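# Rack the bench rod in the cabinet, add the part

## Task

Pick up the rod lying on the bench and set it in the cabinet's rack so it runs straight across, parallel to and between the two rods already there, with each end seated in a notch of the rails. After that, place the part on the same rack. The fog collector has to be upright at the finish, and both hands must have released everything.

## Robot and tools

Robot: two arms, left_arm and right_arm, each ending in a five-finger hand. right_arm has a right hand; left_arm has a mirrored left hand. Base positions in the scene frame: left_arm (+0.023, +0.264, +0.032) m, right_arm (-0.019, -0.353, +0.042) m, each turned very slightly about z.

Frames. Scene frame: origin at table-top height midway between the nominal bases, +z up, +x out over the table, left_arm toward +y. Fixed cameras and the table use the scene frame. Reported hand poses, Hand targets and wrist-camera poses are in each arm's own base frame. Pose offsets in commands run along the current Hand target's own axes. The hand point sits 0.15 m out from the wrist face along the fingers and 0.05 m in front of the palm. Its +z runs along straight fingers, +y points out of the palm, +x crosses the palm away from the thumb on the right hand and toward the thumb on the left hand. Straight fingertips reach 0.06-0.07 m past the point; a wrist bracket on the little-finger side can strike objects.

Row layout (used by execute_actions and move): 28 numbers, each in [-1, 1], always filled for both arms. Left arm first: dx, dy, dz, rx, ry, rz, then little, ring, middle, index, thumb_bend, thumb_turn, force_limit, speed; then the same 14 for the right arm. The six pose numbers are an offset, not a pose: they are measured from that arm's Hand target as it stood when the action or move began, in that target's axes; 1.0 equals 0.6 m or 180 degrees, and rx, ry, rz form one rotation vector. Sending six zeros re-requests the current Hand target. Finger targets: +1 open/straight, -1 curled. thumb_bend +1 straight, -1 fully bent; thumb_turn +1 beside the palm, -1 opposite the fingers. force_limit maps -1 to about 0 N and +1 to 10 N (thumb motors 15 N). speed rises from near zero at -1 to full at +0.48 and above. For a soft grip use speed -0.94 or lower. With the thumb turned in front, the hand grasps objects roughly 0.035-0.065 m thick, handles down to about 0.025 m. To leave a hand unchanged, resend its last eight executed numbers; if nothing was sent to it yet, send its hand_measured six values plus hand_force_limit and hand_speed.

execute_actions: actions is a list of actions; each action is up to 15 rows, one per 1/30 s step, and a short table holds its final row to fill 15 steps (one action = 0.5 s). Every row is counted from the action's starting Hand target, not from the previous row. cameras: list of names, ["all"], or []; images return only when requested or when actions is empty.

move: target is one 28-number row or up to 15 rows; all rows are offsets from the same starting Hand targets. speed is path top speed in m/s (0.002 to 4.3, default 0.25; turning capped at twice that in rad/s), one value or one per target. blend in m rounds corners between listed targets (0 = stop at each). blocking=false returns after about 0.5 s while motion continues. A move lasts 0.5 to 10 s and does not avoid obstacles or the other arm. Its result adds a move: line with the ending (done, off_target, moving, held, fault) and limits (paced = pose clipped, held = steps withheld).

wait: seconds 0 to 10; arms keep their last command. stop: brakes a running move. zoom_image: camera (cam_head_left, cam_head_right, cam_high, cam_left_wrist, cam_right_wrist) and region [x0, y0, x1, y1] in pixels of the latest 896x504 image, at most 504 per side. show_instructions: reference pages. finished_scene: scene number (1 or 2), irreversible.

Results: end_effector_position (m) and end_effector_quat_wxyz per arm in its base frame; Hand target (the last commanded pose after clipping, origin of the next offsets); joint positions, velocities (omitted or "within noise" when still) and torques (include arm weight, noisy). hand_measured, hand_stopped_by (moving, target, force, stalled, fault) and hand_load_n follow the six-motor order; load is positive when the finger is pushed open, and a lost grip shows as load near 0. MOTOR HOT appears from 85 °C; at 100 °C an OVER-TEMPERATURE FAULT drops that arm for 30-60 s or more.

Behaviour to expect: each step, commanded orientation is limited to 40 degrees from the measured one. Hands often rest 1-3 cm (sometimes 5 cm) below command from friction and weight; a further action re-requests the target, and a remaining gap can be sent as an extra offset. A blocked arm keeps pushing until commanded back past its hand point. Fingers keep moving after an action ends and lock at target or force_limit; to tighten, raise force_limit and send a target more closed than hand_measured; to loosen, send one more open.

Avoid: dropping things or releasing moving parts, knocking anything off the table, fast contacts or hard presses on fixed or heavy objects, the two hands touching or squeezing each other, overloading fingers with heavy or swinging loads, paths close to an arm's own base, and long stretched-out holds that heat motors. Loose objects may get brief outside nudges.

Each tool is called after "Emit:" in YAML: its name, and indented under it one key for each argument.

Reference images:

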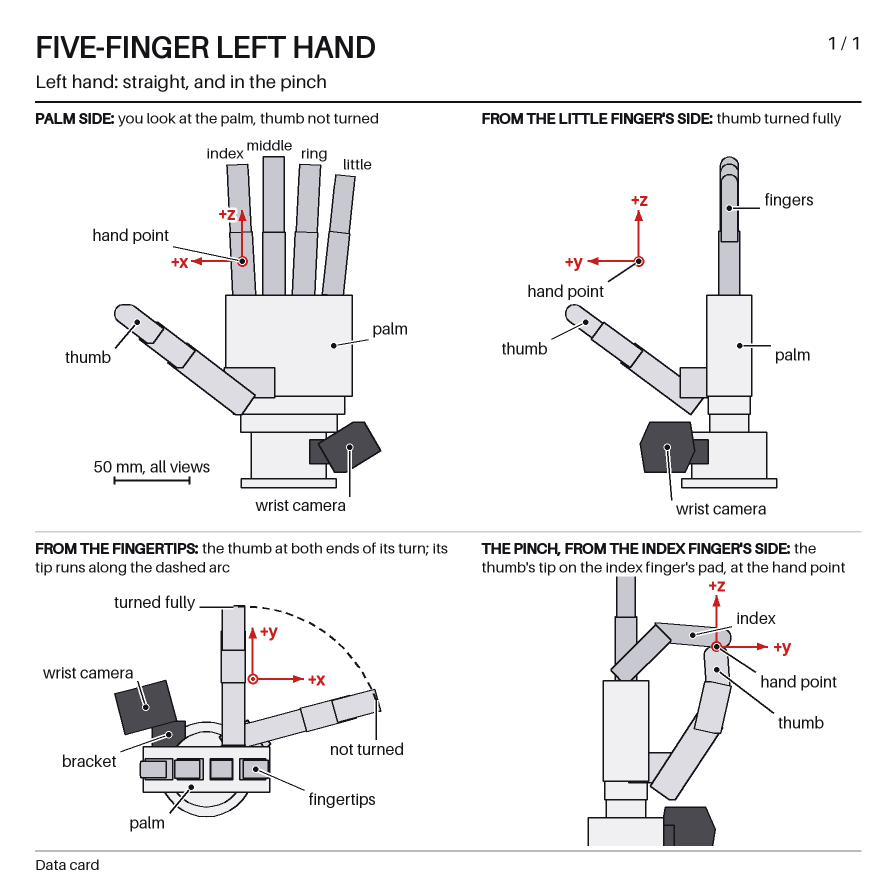

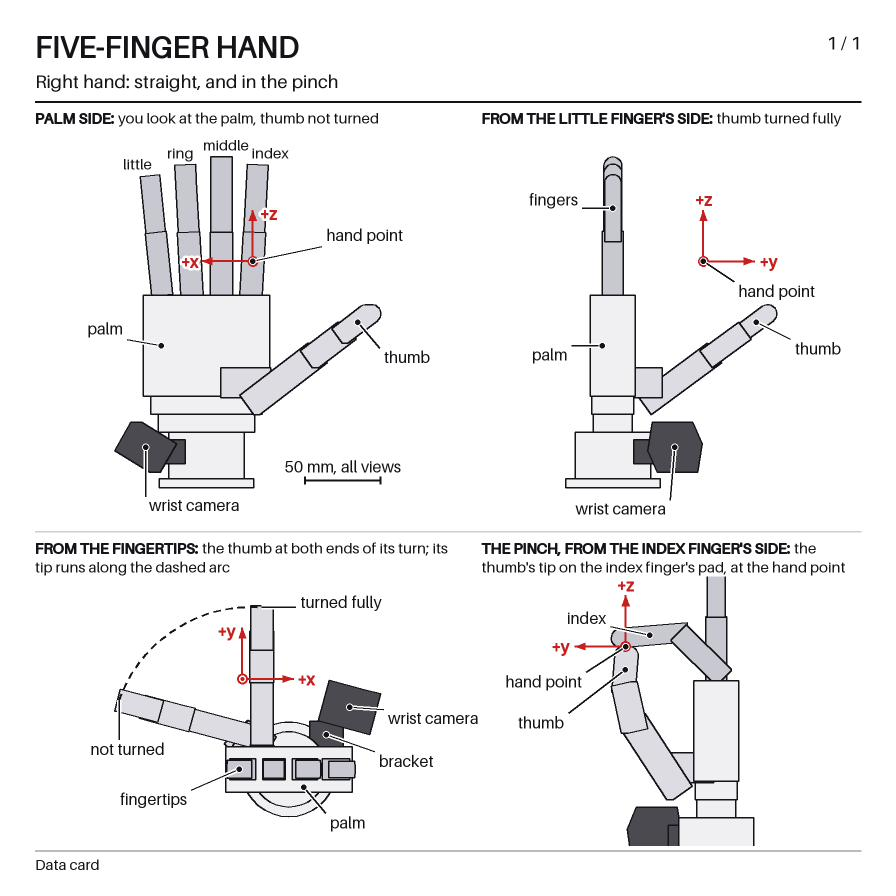

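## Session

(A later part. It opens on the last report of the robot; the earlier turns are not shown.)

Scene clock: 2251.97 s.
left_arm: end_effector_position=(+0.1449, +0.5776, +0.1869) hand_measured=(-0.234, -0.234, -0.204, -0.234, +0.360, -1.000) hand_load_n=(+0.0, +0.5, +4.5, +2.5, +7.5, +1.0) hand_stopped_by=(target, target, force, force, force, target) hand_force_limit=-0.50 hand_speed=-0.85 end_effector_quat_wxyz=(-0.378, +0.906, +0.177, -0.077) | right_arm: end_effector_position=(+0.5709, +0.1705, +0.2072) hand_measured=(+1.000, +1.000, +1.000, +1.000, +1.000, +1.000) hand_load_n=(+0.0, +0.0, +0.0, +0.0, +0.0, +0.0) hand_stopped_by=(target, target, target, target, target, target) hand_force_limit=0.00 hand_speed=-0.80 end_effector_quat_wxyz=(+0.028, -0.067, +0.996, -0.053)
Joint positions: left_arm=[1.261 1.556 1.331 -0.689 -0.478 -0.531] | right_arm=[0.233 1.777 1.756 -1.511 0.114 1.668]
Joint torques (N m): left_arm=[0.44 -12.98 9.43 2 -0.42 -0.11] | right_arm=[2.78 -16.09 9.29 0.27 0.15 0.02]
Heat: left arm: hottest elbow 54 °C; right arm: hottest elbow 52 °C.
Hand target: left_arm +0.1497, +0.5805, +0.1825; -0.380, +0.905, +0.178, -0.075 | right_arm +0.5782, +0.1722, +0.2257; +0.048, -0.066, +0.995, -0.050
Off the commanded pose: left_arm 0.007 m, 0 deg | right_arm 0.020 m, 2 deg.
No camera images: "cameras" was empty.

Emit:
move:
  target: [0.0092,-0.0617,-0.0445,0,0,0,-0.235,-0.235,-0.25,-0.27,0.1,-1,-0.5,-0.85,0,0,0,0,0,0,1,1,1,1,1,1,0,-0.8]
  speed: 0.03
  cameras: ["cam_left_wrist","cam_head_left","cam_head_right"]

Emit:
zoom_image:
  camera: "cam_head_left"
  region: [30, 190, 170, 450]

Emit:
zoom_image:
  camera: "cam_head_right"
  region: [80, 190, 220, 420]

Scene clock: 2258.90 s.
left_arm: end_effector_position=(+0.1440, +0.5743, +0.2053) hand_measured=(-0.234, -0.234, -0.204, -0.234, +0.360, -1.000) hand_load_n=(+0.0, +0.5, +4.5, +3.0, +7.0, +1.0) hand_stopped_by=(target, target, force, force, force, target) hand_force_limit=-0.50 hand_speed=-0.85 end_effector_quat_wxyz=(-0.364, +0.911, +0.176, -0.084) | right_arm: end_effector_position=(+0.5709, +0.1705, +0.2072) hand_measured=(+1.000, +1.000, +1.000, +1.000, +1.000, +1.000) hand_load_n=(+0.0, +0.0, +0.0, +0.0, +0.0, +0.0) hand_stopped_by=(target, target, target, target, target, target) hand_force_limit=0.00 hand_speed=-0.80 end_effector_quat_wxyz=(+0.028, -0.067, +0.996, -0.053)
Joint positions: left_arm=[1.261 1.556 1.392 -0.784 -0.478 -0.534] | right_arm=[0.233 1.777 1.756 -1.511 0.114 1.668]
Joint torques (N m): left_arm=[0.09 -13.33 13.94 1.01 -0.4 -0.05] | right_arm=[3.19 -15.97 9.43 0.29 0.19 0.02]
Heat: left arm: hottest elbow 54 °C; right arm: hottest elbow 52 °C.
Hand target: left_arm +0.1522, +0.5890, +0.2277; -0.380, +0.905, +0.178, -0.075 | right_arm +0.5782, +0.1722, +0.2257; +0.048, -0.066, +0.995, -0.050
Off the commanded pose: left_arm 0.028 m, 2 deg | right_arm 0.020 m, 2 deg.
move: off_target (left_arm, right_arm)
camera_calibration:
cam_left_wrist: T_world_to_cam=[[-0.00290334, 0.740418, 0.672141, -0.564108], [0.975482, -0.145814, 0.16484, -0.087787], [0.220058, 0.65614, -0.721841, -0.151276], [0, 0, 0, 1]] pos_world=[0.117286, 0.504133, 0.284434]
Images, in order (width x height): cam_head_left 896x504, cam_head_right 896x504, cam_left_wrist 896x504.

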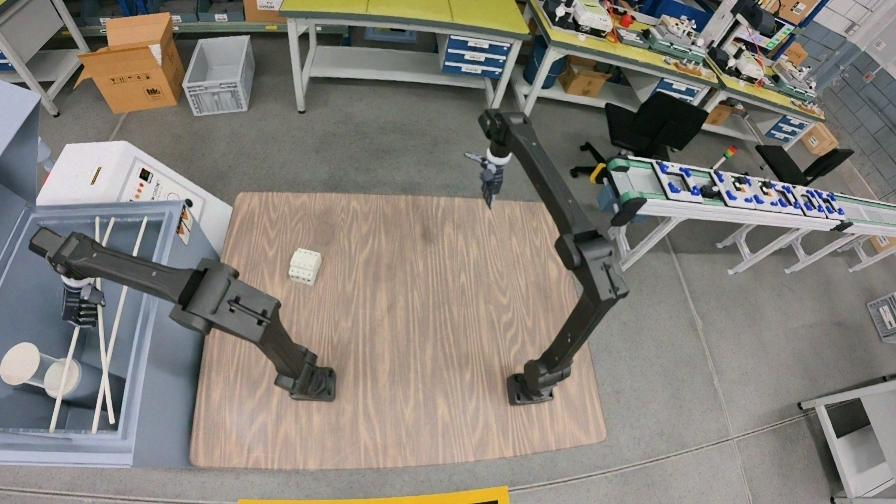

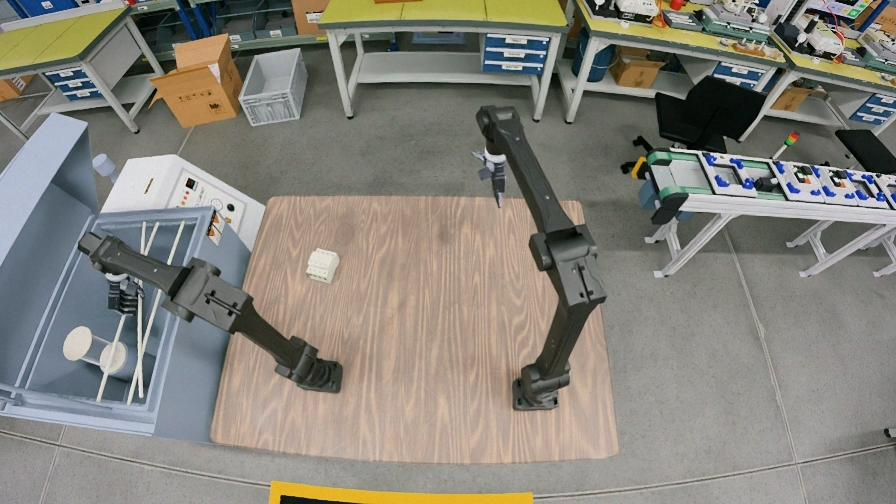

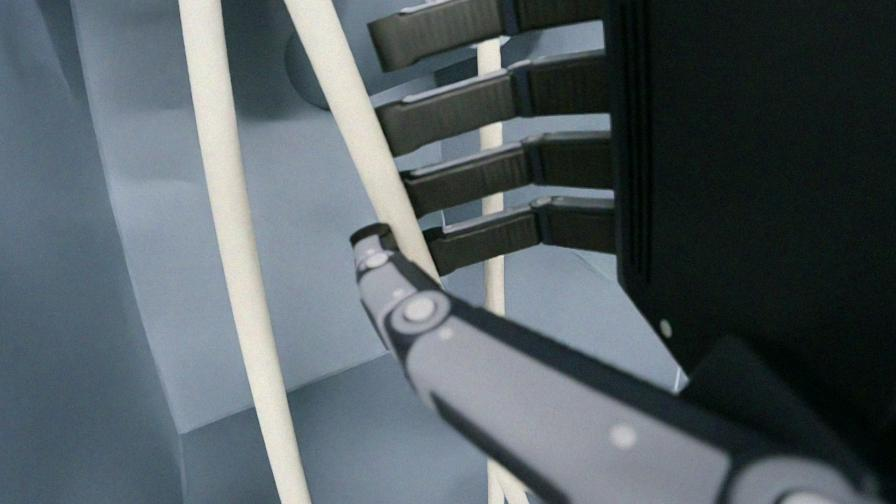

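Scaled by 1.938 from the camera's 896x504 image, which has a finer 1280x720 frame.

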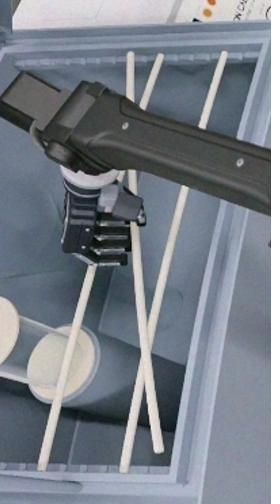

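Scaled by 2.191 from the camera's 896x504 image, which has a finer 1280x720 frame.

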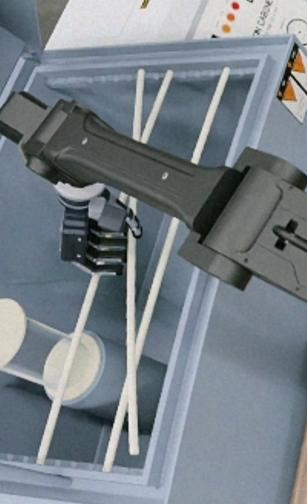

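Emit:
move:
  target: [0.0063,-0.0097,0.0028,0,0.0715,0.0701,-0.235,-0.235,-0.25,-0.27,0.1,-1,-0.5,-0.85,0,0,0,0,0,0,1,1,1,1,1,1,0,-0.8]
  speed: 0.06
  cameras: ["cam_left_wrist","cam_head_left","cam_head_right"]

Emit:
zoom_image:
  camera: "cam_head_left"
  region: [30, 190, 170, 450]

Scene clock: 2278.47 s.
left_arm: end_effector_position=(+0.1539, +0.5808, +0.2076) hand_measured=(-0.234, -0.234, -0.204, -0.234, +0.360, -1.000) hand_load_n=(+0.0, +0.5, +4.5, +3.0, +7.0, +1.0) hand_stopped_by=(target, target, force, force, force, target) hand_force_limit=-0.50 hand_speed=-0.85 end_effector_quat_wxyz=(-0.362, +0.931, +0.033, -0.021) | right_arm: end_effector_position=(+0.5709, +0.1705, +0.2072) hand_measured=(+1.000, +1.000, +1.000, +1.000, +1.000, +1.000) hand_load_n=(+0.0, +0.0, +0.0, +0.0, -0.5, +0.0) hand_stopped_by=(target, target, target, target, target, target) hand_force_limit=0.00 hand_speed=-0.80 end_effector_quat_wxyz=(+0.028, -0.067, +0.996, -0.053)
Joint positions: left_arm=[1.309 1.556 1.392 -0.696 -0.237 -0.244] | right_arm=[0.233 1.777 1.756 -1.511 0.114 1.668]
Joint torques (N m): left_arm=[1.08 -14.68 12.4 2.15 0.07 0.05] | right_arm=[3.19 -16.5 9.36 0.28 0.13 0.04]
Heat: left arm: hottest elbow 55 °C; right arm: hottest elbow 52 °C.
Hand target: left_arm +0.1537, +0.5953, +0.2307; -0.387, +0.921, +0.034, -0.014 | right_arm +0.5782, +0.1722, +0.2257; +0.048, -0.066, +0.995, -0.050
Off the commanded pose: left_arm 0.027 m, 3 deg | right_arm 0.020 m, 2 deg.
move: off_target (left_arm, right_arm)
camera_calibration:
cam_left_wrist: T_world_to_cam=[[0.218132, 0.71942, 0.659434, -0.589603], [0.880683, -0.43625, 0.184616, 0.0823185], [0.420495, 0.540482, -0.728741, -0.118222], [0, 0, 0, 1]] pos_world=[0.105826, 0.523981, 0.287454]
Images, in order (width x height): cam_head_left 896x504, cam_head_right 896x504, cam_left_wrist 896x504.

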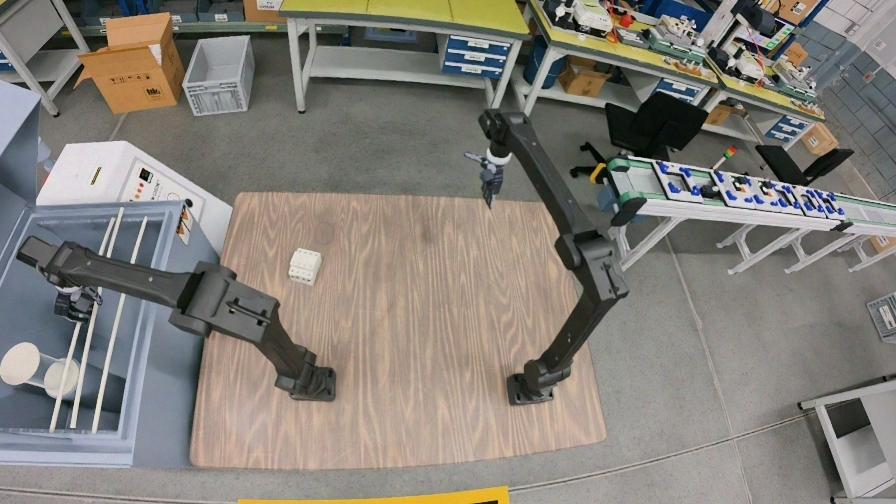

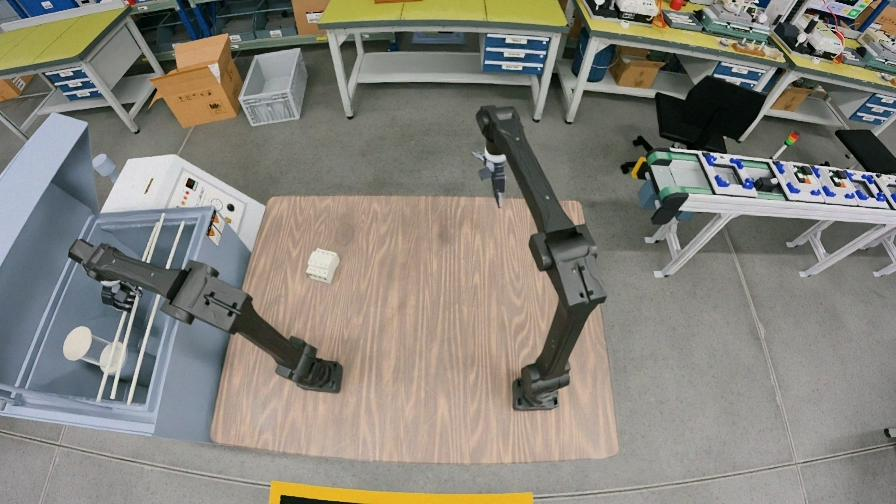

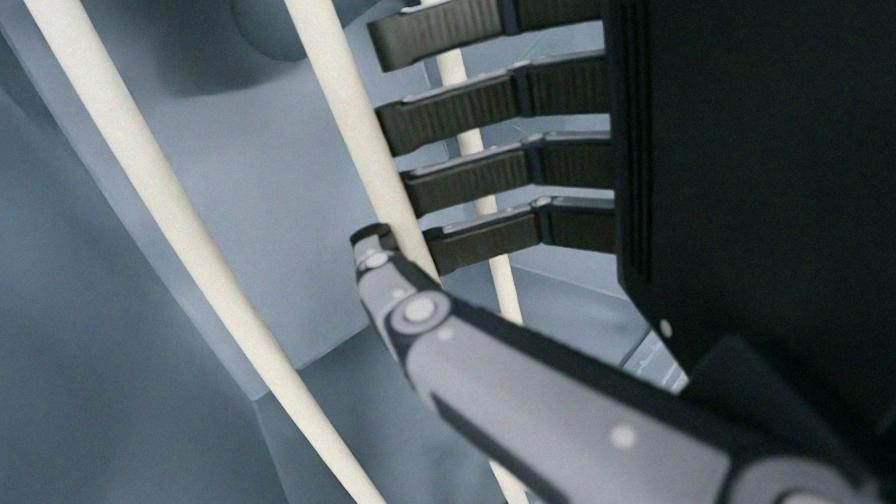

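Scaled by 1.938 from the camera's 896x504 image, which has a finer 1280x720 frame.

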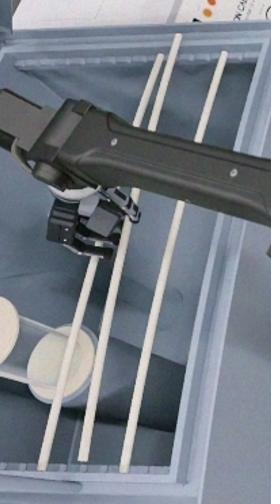

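Emit:
zoom_image:
  camera: "cam_head_left"
  region: [45, 410, 105, 450]

Emit:
zoom_image:
  camera: "cam_head_left"
  region: [95, 200, 155, 240]

Emit:
zoom_image:
  camera: "cam_head_right"
  region: [90, 380, 150, 420]

Emit:
zoom_image:
  camera: "cam_head_right"
  region: [140, 205, 200, 245]

Scaled by 8.400 from the camera's 896x504 image, which has a finer 1280x720 frame.

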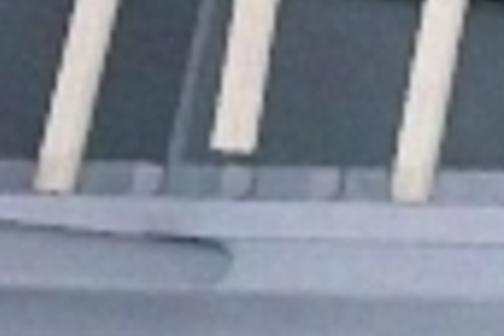

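Scaled by 8.400 from the camera's 896x504 image, which has a finer 1280x720 frame.

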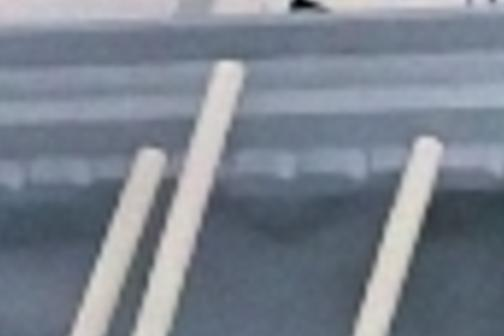

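Scaled by 8.400 from the camera's 896x504 image, which has a finer 1280x720 frame.

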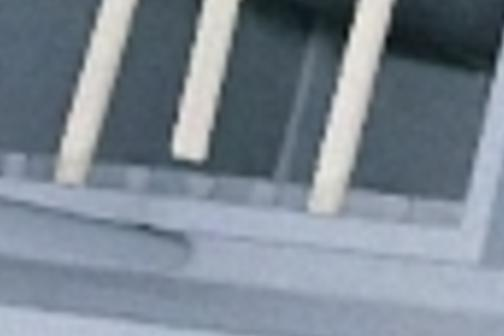

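Scaled by 8.400 from the camera's 896x504 image, which has a finer 1280x720 frame.

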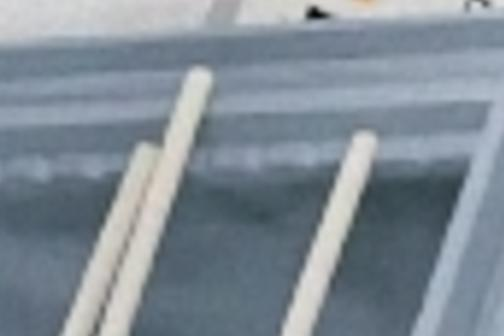

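Emit:
zoom_image:
  camera: "cam_left_wrist"
  region: [0, 0, 450, 504]

Emit:
zoom_image:
  camera: "cam_left_wrist"
  region: [400, 0, 650, 350]

Scaled by 1.000.

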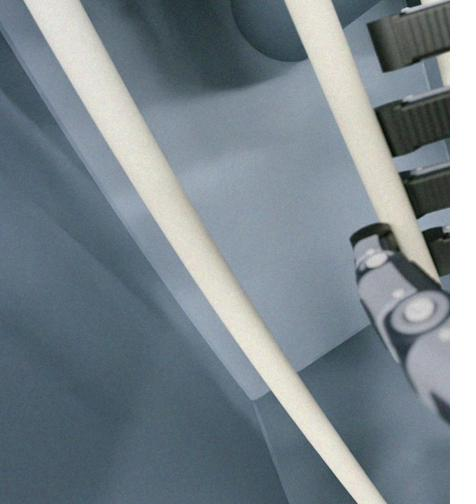

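Scaled by 1.440 from the camera's 896x504 image, which has a finer 1280x720 frame.

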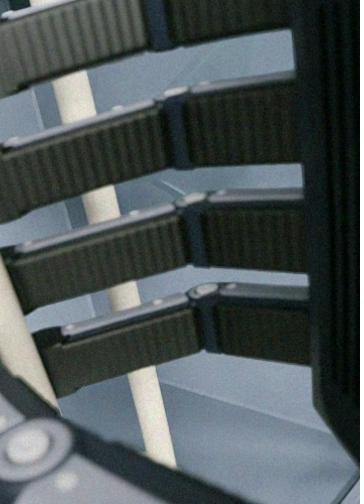

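Emit:
move:
  target: [-0.0252,0.0461,0.0331,0,0.0088,0.0156,-0.235,-0.235,-0.25,-0.27,0.1,-1,-0.5,-0.85,0,0,0,0,0,0,1,1,1,1,1,1,0,-0.8]
  speed: 0.03
  cameras: ["cam_left_wrist","cam_head_left","cam_head_right"]

Emit:
zoom_image:
  camera: "cam_head_left"
  region: [45, 410, 105, 450]

Emit:
zoom_image:
  camera: "cam_head_left"
  region: [95, 200, 155, 240]

Emit:
zoom_image:
  camera: "cam_head_right"
  region: [90, 380, 150, 420]

Emit:
zoom_image:
  camera: "cam_head_right"
  region: [140, 205, 200, 245]

Scene clock: 2350.50 s.
left_arm: end_effector_position=(+0.1423, +0.5842, +0.1864) hand_measured=(-0.234, -0.234, -0.204, -0.234, +0.360, -1.000) hand_load_n=(+0.0, +0.0, +4.5, +3.5, +7.0, +1.0) hand_stopped_by=(target, target, force, force, force, target) hand_force_limit=-0.50 hand_speed=-0.85 end_effector_quat_wxyz=(-0.373, +0.928, +0.007, -0.012) | right_arm: end_effector_position=(+0.5709, +0.1705, +0.2072) hand_measured=(+1.000, +1.000, +1.000, +1.000, +1.000, +1.000) hand_load_n=(+0.0, +0.0, +0.0, +0.0, +0.0, +0.0) hand_stopped_by=(target, target, target, target, target, target) hand_force_limit=0.00 hand_speed=-0.80 end_effector_quat_wxyz=(+0.028, -0.067, +0.996, -0.053)
Joint positions: left_arm=[1.339 1.556 1.326 -0.596 -0.188 -0.174] | right_arm=[0.233 1.777 1.756 -1.511 0.114 1.668]
Joint torques (N m): left_arm=[1.44 -14.86 9.92 2.33 0.03 0.08] | right_arm=[2.67 -16.85 9.06 0.21 0.15 0.04]
Heat: left arm: hottest elbow 56 °C; right arm: hottest elbow 52 °C.
Hand target: left_arm +0.1390, +0.5890, +0.1970; -0.387, +0.922, +0.006, -0.011 | right_arm +0.5782, +0.1722, +0.2257; +0.048, -0.066, +0.995, -0.050
Off the commanded pose: left_arm 0.012 m, 2 deg | right_arm 0.020 m, 2 deg.
move: off_target (left_arm, right_arm)
camera_calibration:
cam_left_wrist: T_world_to_cam=[[0.259124, 0.692461, 0.673315, -0.568202], [0.85662, -0.486796, 0.17097, 0.133322], [0.446157, 0.532473, -0.719316, -0.13143], [0, 0, 0, 1]] pos_world=[0.0916668, 0.528341, 0.265245]
Images, in order (width x height): cam_head_left 896x504, cam_head_right 896x504, cam_left_wrist 896x504.

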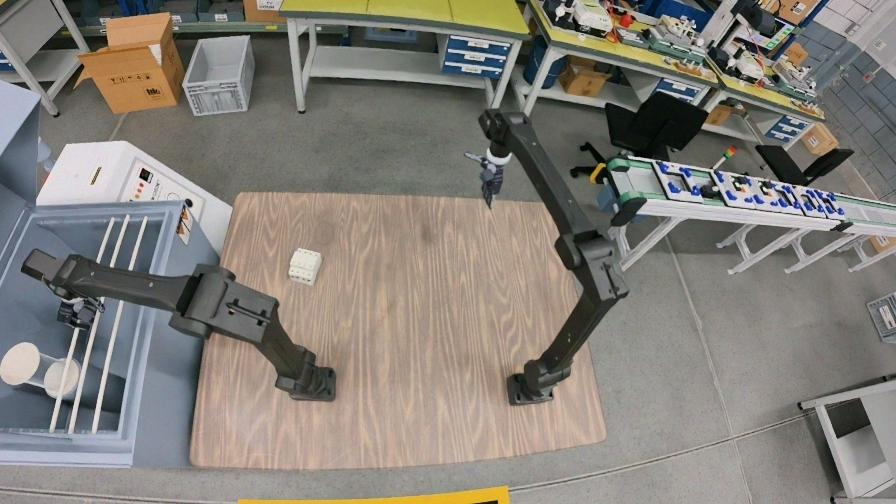

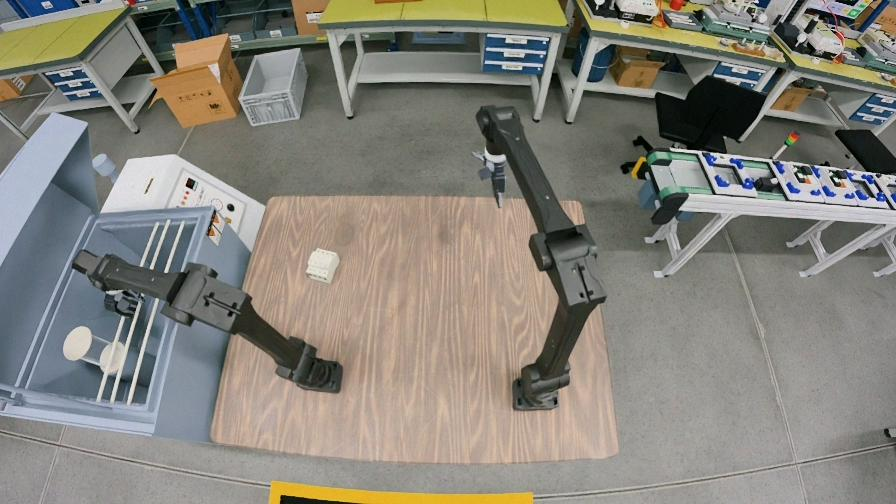

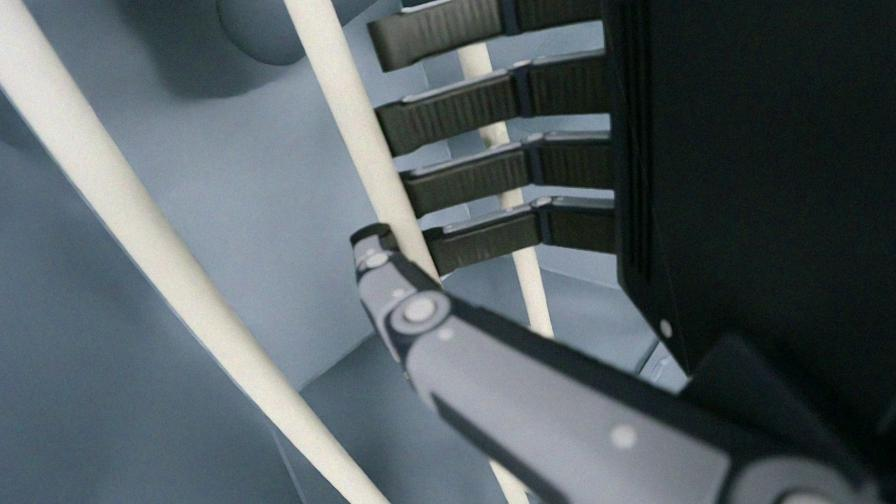

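Scaled by 8.400 from the camera's 896x504 image, which has a finer 1280x720 frame.

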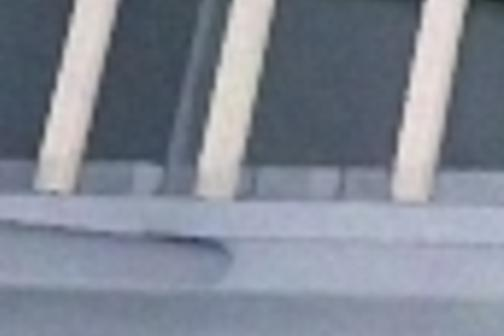

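Scaled by 8.400 from the camera's 896x504 image, which has a finer 1280x720 frame.

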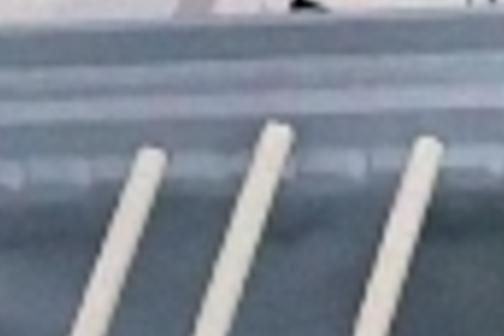

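Scaled by 8.400 from the camera's 896x504 image, which has a finer 1280x720 frame.

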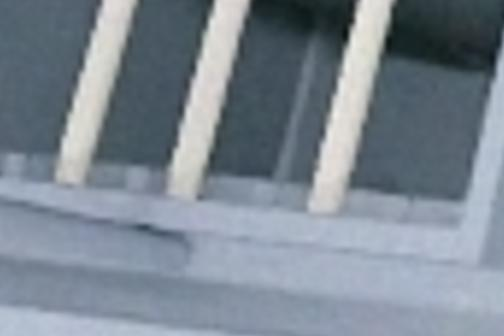

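Scaled by 8.400 from the camera's 896x504 image, which has a finer 1280x720 frame.

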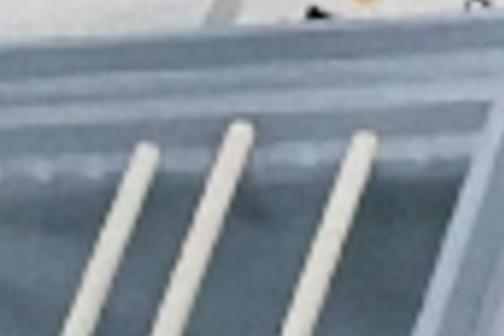

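Emit:
move:
  target: [0,0.0071,0.0070,0,0,0,-0.235,-0.235,-0.25,-0.27,0.1,-1,-0.5,-0.85,0,0,0,0,0,0,1,1,1,1,1,1,0,-0.8]
  speed: 0.02
  cameras: ["cam_left_wrist","cam_head_left","cam_head_right"]

Emit:
zoom_image:
  camera: "cam_head_left"
  region: [45, 410, 105, 450]

Emit:
zoom_image:
  camera: "cam_head_left"
  region: [95, 200, 155, 240]

Emit:
zoom_image:
  camera: "cam_head_right"
  region: [140, 205, 200, 245]

Scene clock: 2362.60 s.
left_arm: end_effector_position=(+0.1422, +0.5845, +0.1831) hand_measured=(-0.234, -0.234, -0.204, -0.234, +0.360, -1.000) hand_load_n=(+0.0, +0.0, +4.0, +3.5, +7.5, +1.5) hand_stopped_by=(target, target, force, force, force, target) hand_force_limit=-0.50 hand_speed=-0.85 end_effector_quat_wxyz=(-0.375, +0.927, +0.006, -0.012) | right_arm: end_effector_position=(+0.5709, +0.1705, +0.2072) hand_measured=(+1.000, +1.000, +1.000, +1.000, +1.000, +1.000) hand_load_n=(+0.0, +0.0, +0.0, +0.0, +0.0, +0.0) hand_stopped_by=(target, target, target, target, target, target) hand_force_limit=0.00 hand_speed=-0.80 end_effector_quat_wxyz=(+0.028, -0.067, +0.996, -0.053)
Joint positions: left_arm=[1.339 1.556 1.316 -0.58 -0.187 -0.171] | right_arm=[0.233 1.777 1.756 -1.511 0.114 1.668]
Joint torques (N m): left_arm=[1.08 -14.74 9.87 2.15 0.05 0.05] | right_arm=[3.43 -16.32 9.25 0.17 0.15 0.02]
Heat: left arm: hottest elbow 56 °C; right arm: hottest elbow 52 °C.
Hand target: left_arm +0.1388, +0.5891, +0.1911; -0.387, +0.922, +0.007, -0.011 | right_arm +0.5782, +0.1722, +0.2257; +0.048, -0.066, +0.995, -0.050
Off the commanded pose: left_arm 0.010 m, 1 deg | right_arm 0.020 m, 2 deg.
move: off_target (right_arm)
camera_calibration:
cam_left_wrist: T_world_to_cam=[[0.260567, 0.688563, 0.676747, -0.564698], [0.85567, -0.489346, 0.168433, 0.136287], [0.44714, 0.535184, -0.71669, -0.136089], [0, 0, 0, 1]] pos_world=[0.0913759, 0.528354, 0.261668]
Images, in order (width x height): cam_head_left 896x504, cam_head_right 896x504, cam_left_wrist 896x504.

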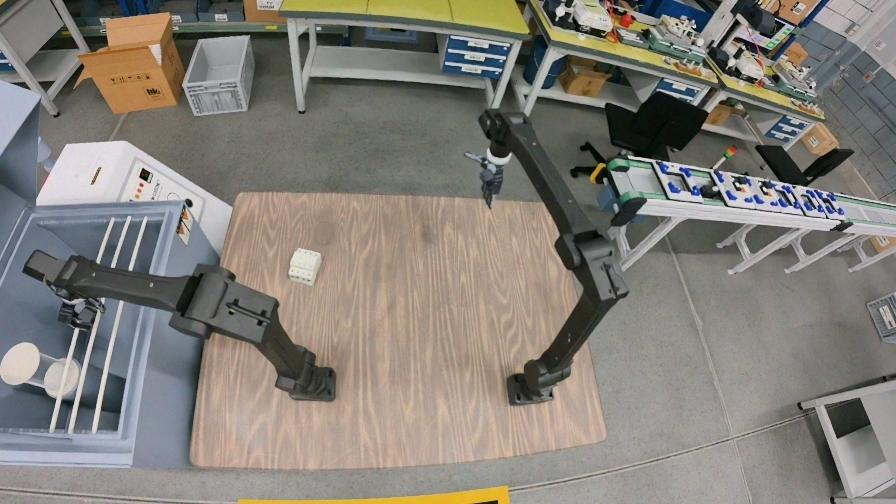

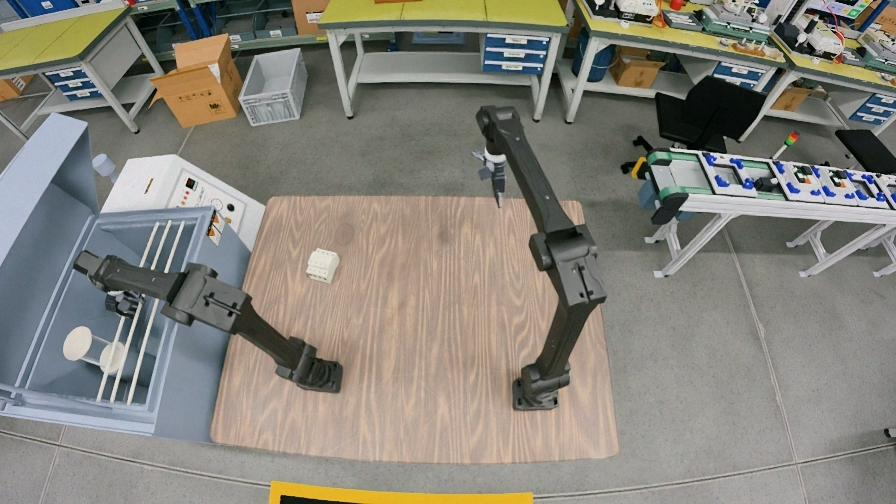

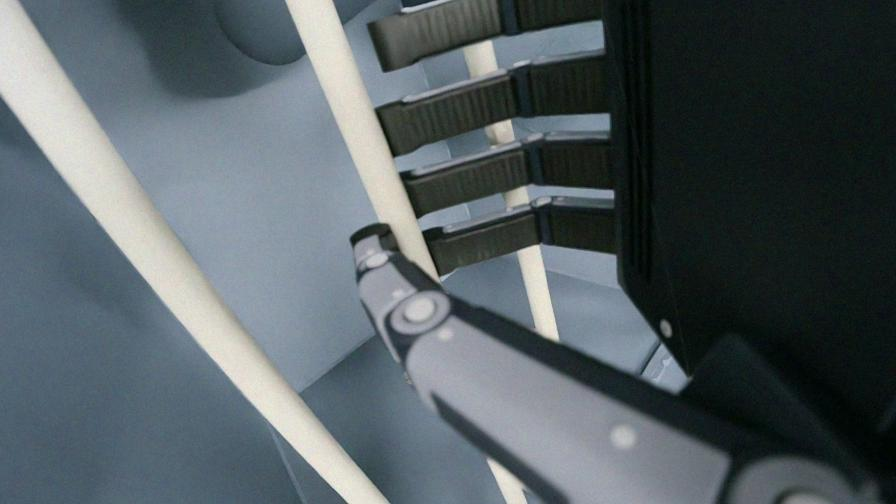

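Scaled by 8.400 from the camera's 896x504 image, which has a finer 1280x720 frame.

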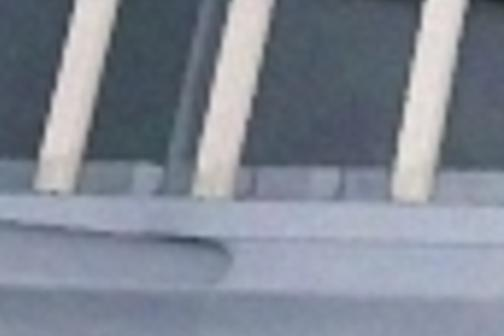

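Scaled by 8.400 from the camera's 896x504 image, which has a finer 1280x720 frame.

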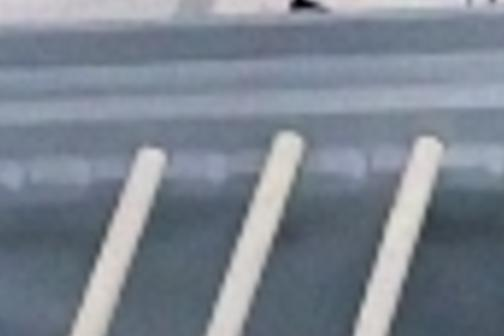

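Scaled by 8.400 from the camera's 896x504 image, which has a finer 1280x720 frame.

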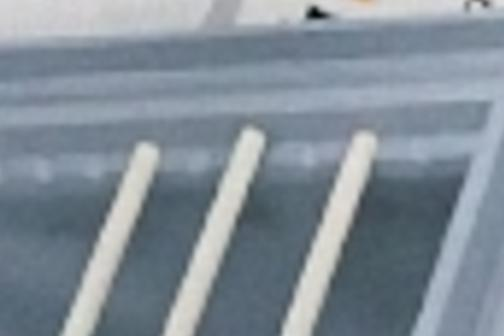

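Emit:
zoom_image:
  camera: "cam_head_right"
  region: [90, 380, 150, 420]

Emit:
zoom_image:
  camera: "cam_high"
  region: [215, 260, 275, 320]

Scaled by 8.400 from the camera's 896x504 image, which has a finer 1280x720 frame.

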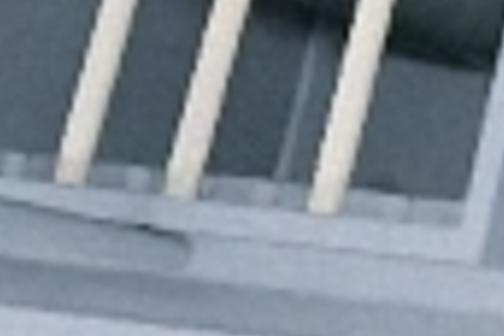

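This scene's latest camera images include none from cam_high. They are from: cam_head_left, cam_head_right, cam_left_wrist. cam_high's image comes with the result of a call that names it in "cameras".

Emit:
move:
  target: [0,-0.0047,0.0047,0,0,0,-0.235,-0.235,-0.25,-0.27,0.1,-1,-0.5,-0.85,0,0,0,0,0,0,1,1,1,1,1,1,0,-0.8]
  speed: 0.02
  cameras: ["cam_high","cam_head_left","cam_head_right"]

Emit:
zoom_image:
  camera: "cam_head_left"
  region: [45, 410, 105, 450]

Emit:
zoom_image:
  camera: "cam_head_left"
  region: [95, 200, 155, 240]

Emit:
zoom_image:
  camera: "cam_high"
  region: [215, 260, 275, 320]

Scene clock: 2390.83 s.
left_arm: end_effector_position=(+0.1423, +0.5843, +0.1829) hand_measured=(-0.234, -0.234, -0.204, -0.234, +0.360, -1.000) hand_load_n=(+0.0, +0.0, +4.0, +4.0, +7.0, +1.0) hand_stopped_by=(target, target, force, force, force, target) hand_force_limit=-0.50 hand_speed=-0.85 end_effector_quat_wxyz=(-0.375, +0.927, +0.006, -0.012) | right_arm: end_effector_position=(+0.5709, +0.1705, +0.2072) hand_measured=(+1.000, +1.000, +1.000, +1.000, +1.000, +1.000) hand_load_n=(+0.0, +0.0, +0.0, -0.5, -0.5, +0.0) hand_stopped_by=(target, target, target, target, target, target) hand_force_limit=0.00 hand_speed=-0.80 end_effector_quat_wxyz=(+0.028, -0.067, +0.996, -0.053)
Joint positions: left_arm=[1.339 1.556 1.315 -0.58 -0.186 -0.17] | right_arm=[0.233 1.777 1.756 -1.511 0.114 1.668]
Joint torques (N m): left_arm=[1.14 -14.1 10.74 2.14 0.07 0.08] | right_arm=[3.02 -16.67 9.29 0.23 0.19 0.08]
Heat: left arm: hottest elbow 57 °C; right arm: hottest elbow 52 °C.
Hand target: left_arm +0.1389, +0.5929, +0.1909; -0.387, +0.922, +0.006, -0.011 | right_arm +0.5782, +0.1722, +0.2257; +0.048, -0.066, +0.995, -0.050
Off the commanded pose: left_arm 0.013 m, 2 deg | right_arm 0.020 m, 2 deg.
move: off_target (left_arm, right_arm)
Images, in order (width x height): cam_head_left 896x504, cam_head_right 896x504, cam_high 896x504.

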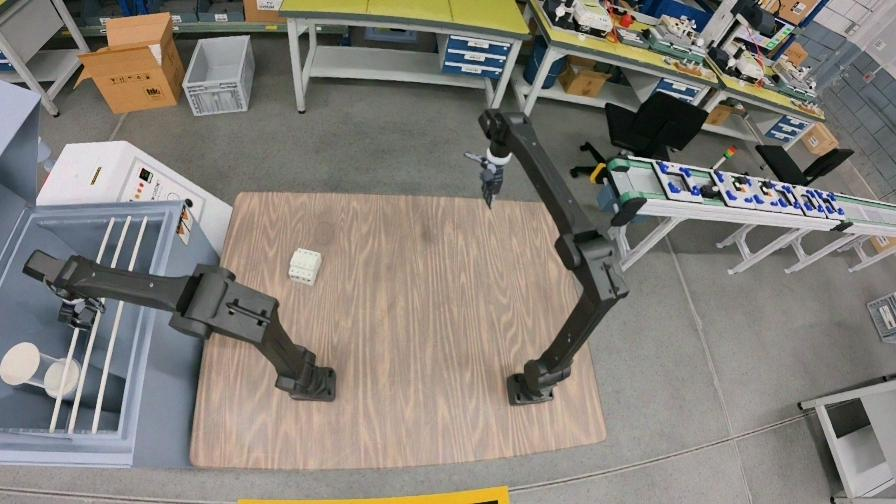

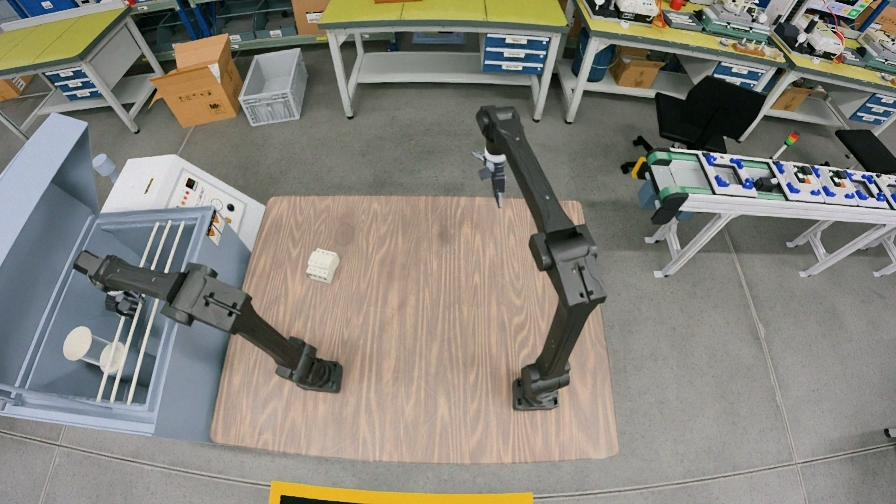

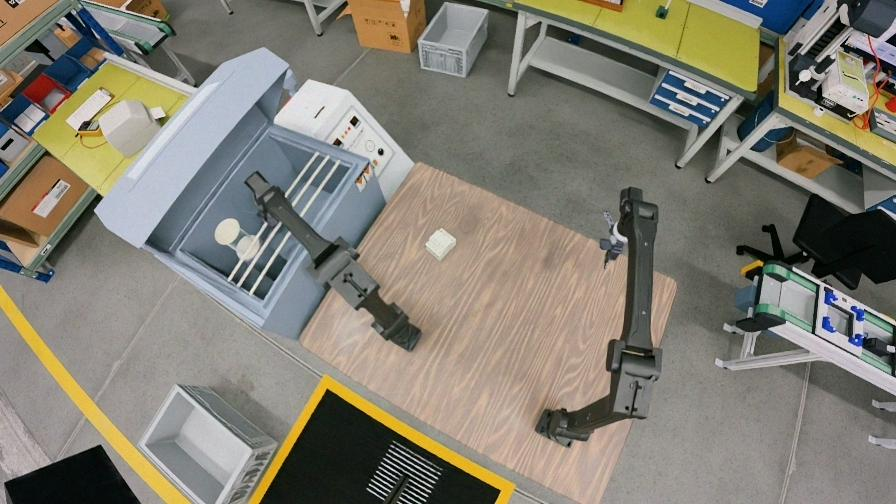

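Scaled by 8.400 from the camera's 896x504 image, which has a finer 1280x720 frame.

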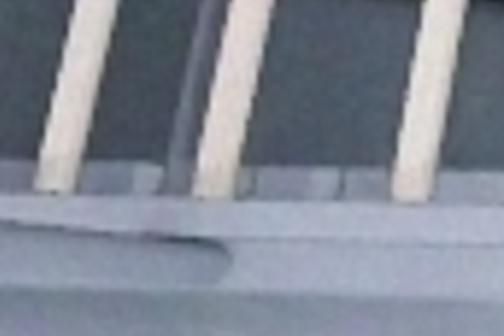

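Scaled by 8.400 from the camera's 896x504 image, which has a finer 1280x720 frame.

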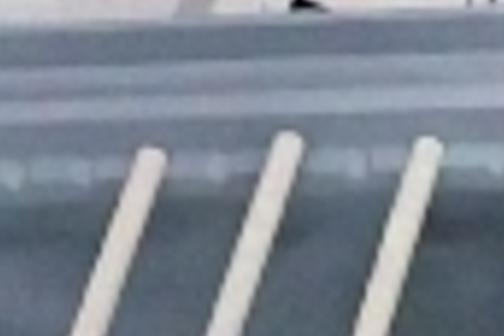

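Scaled by 8.400 from the camera's 896x504 image, which has a finer 1280x720 frame.

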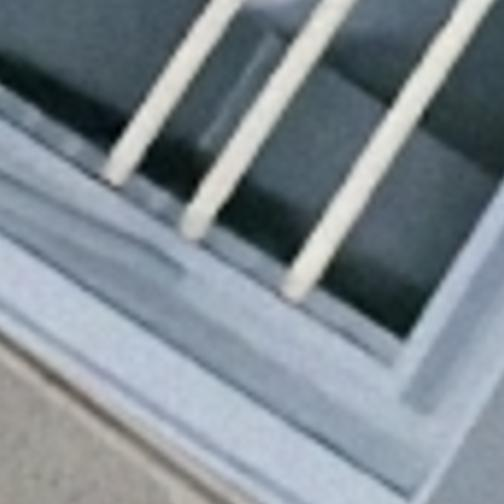

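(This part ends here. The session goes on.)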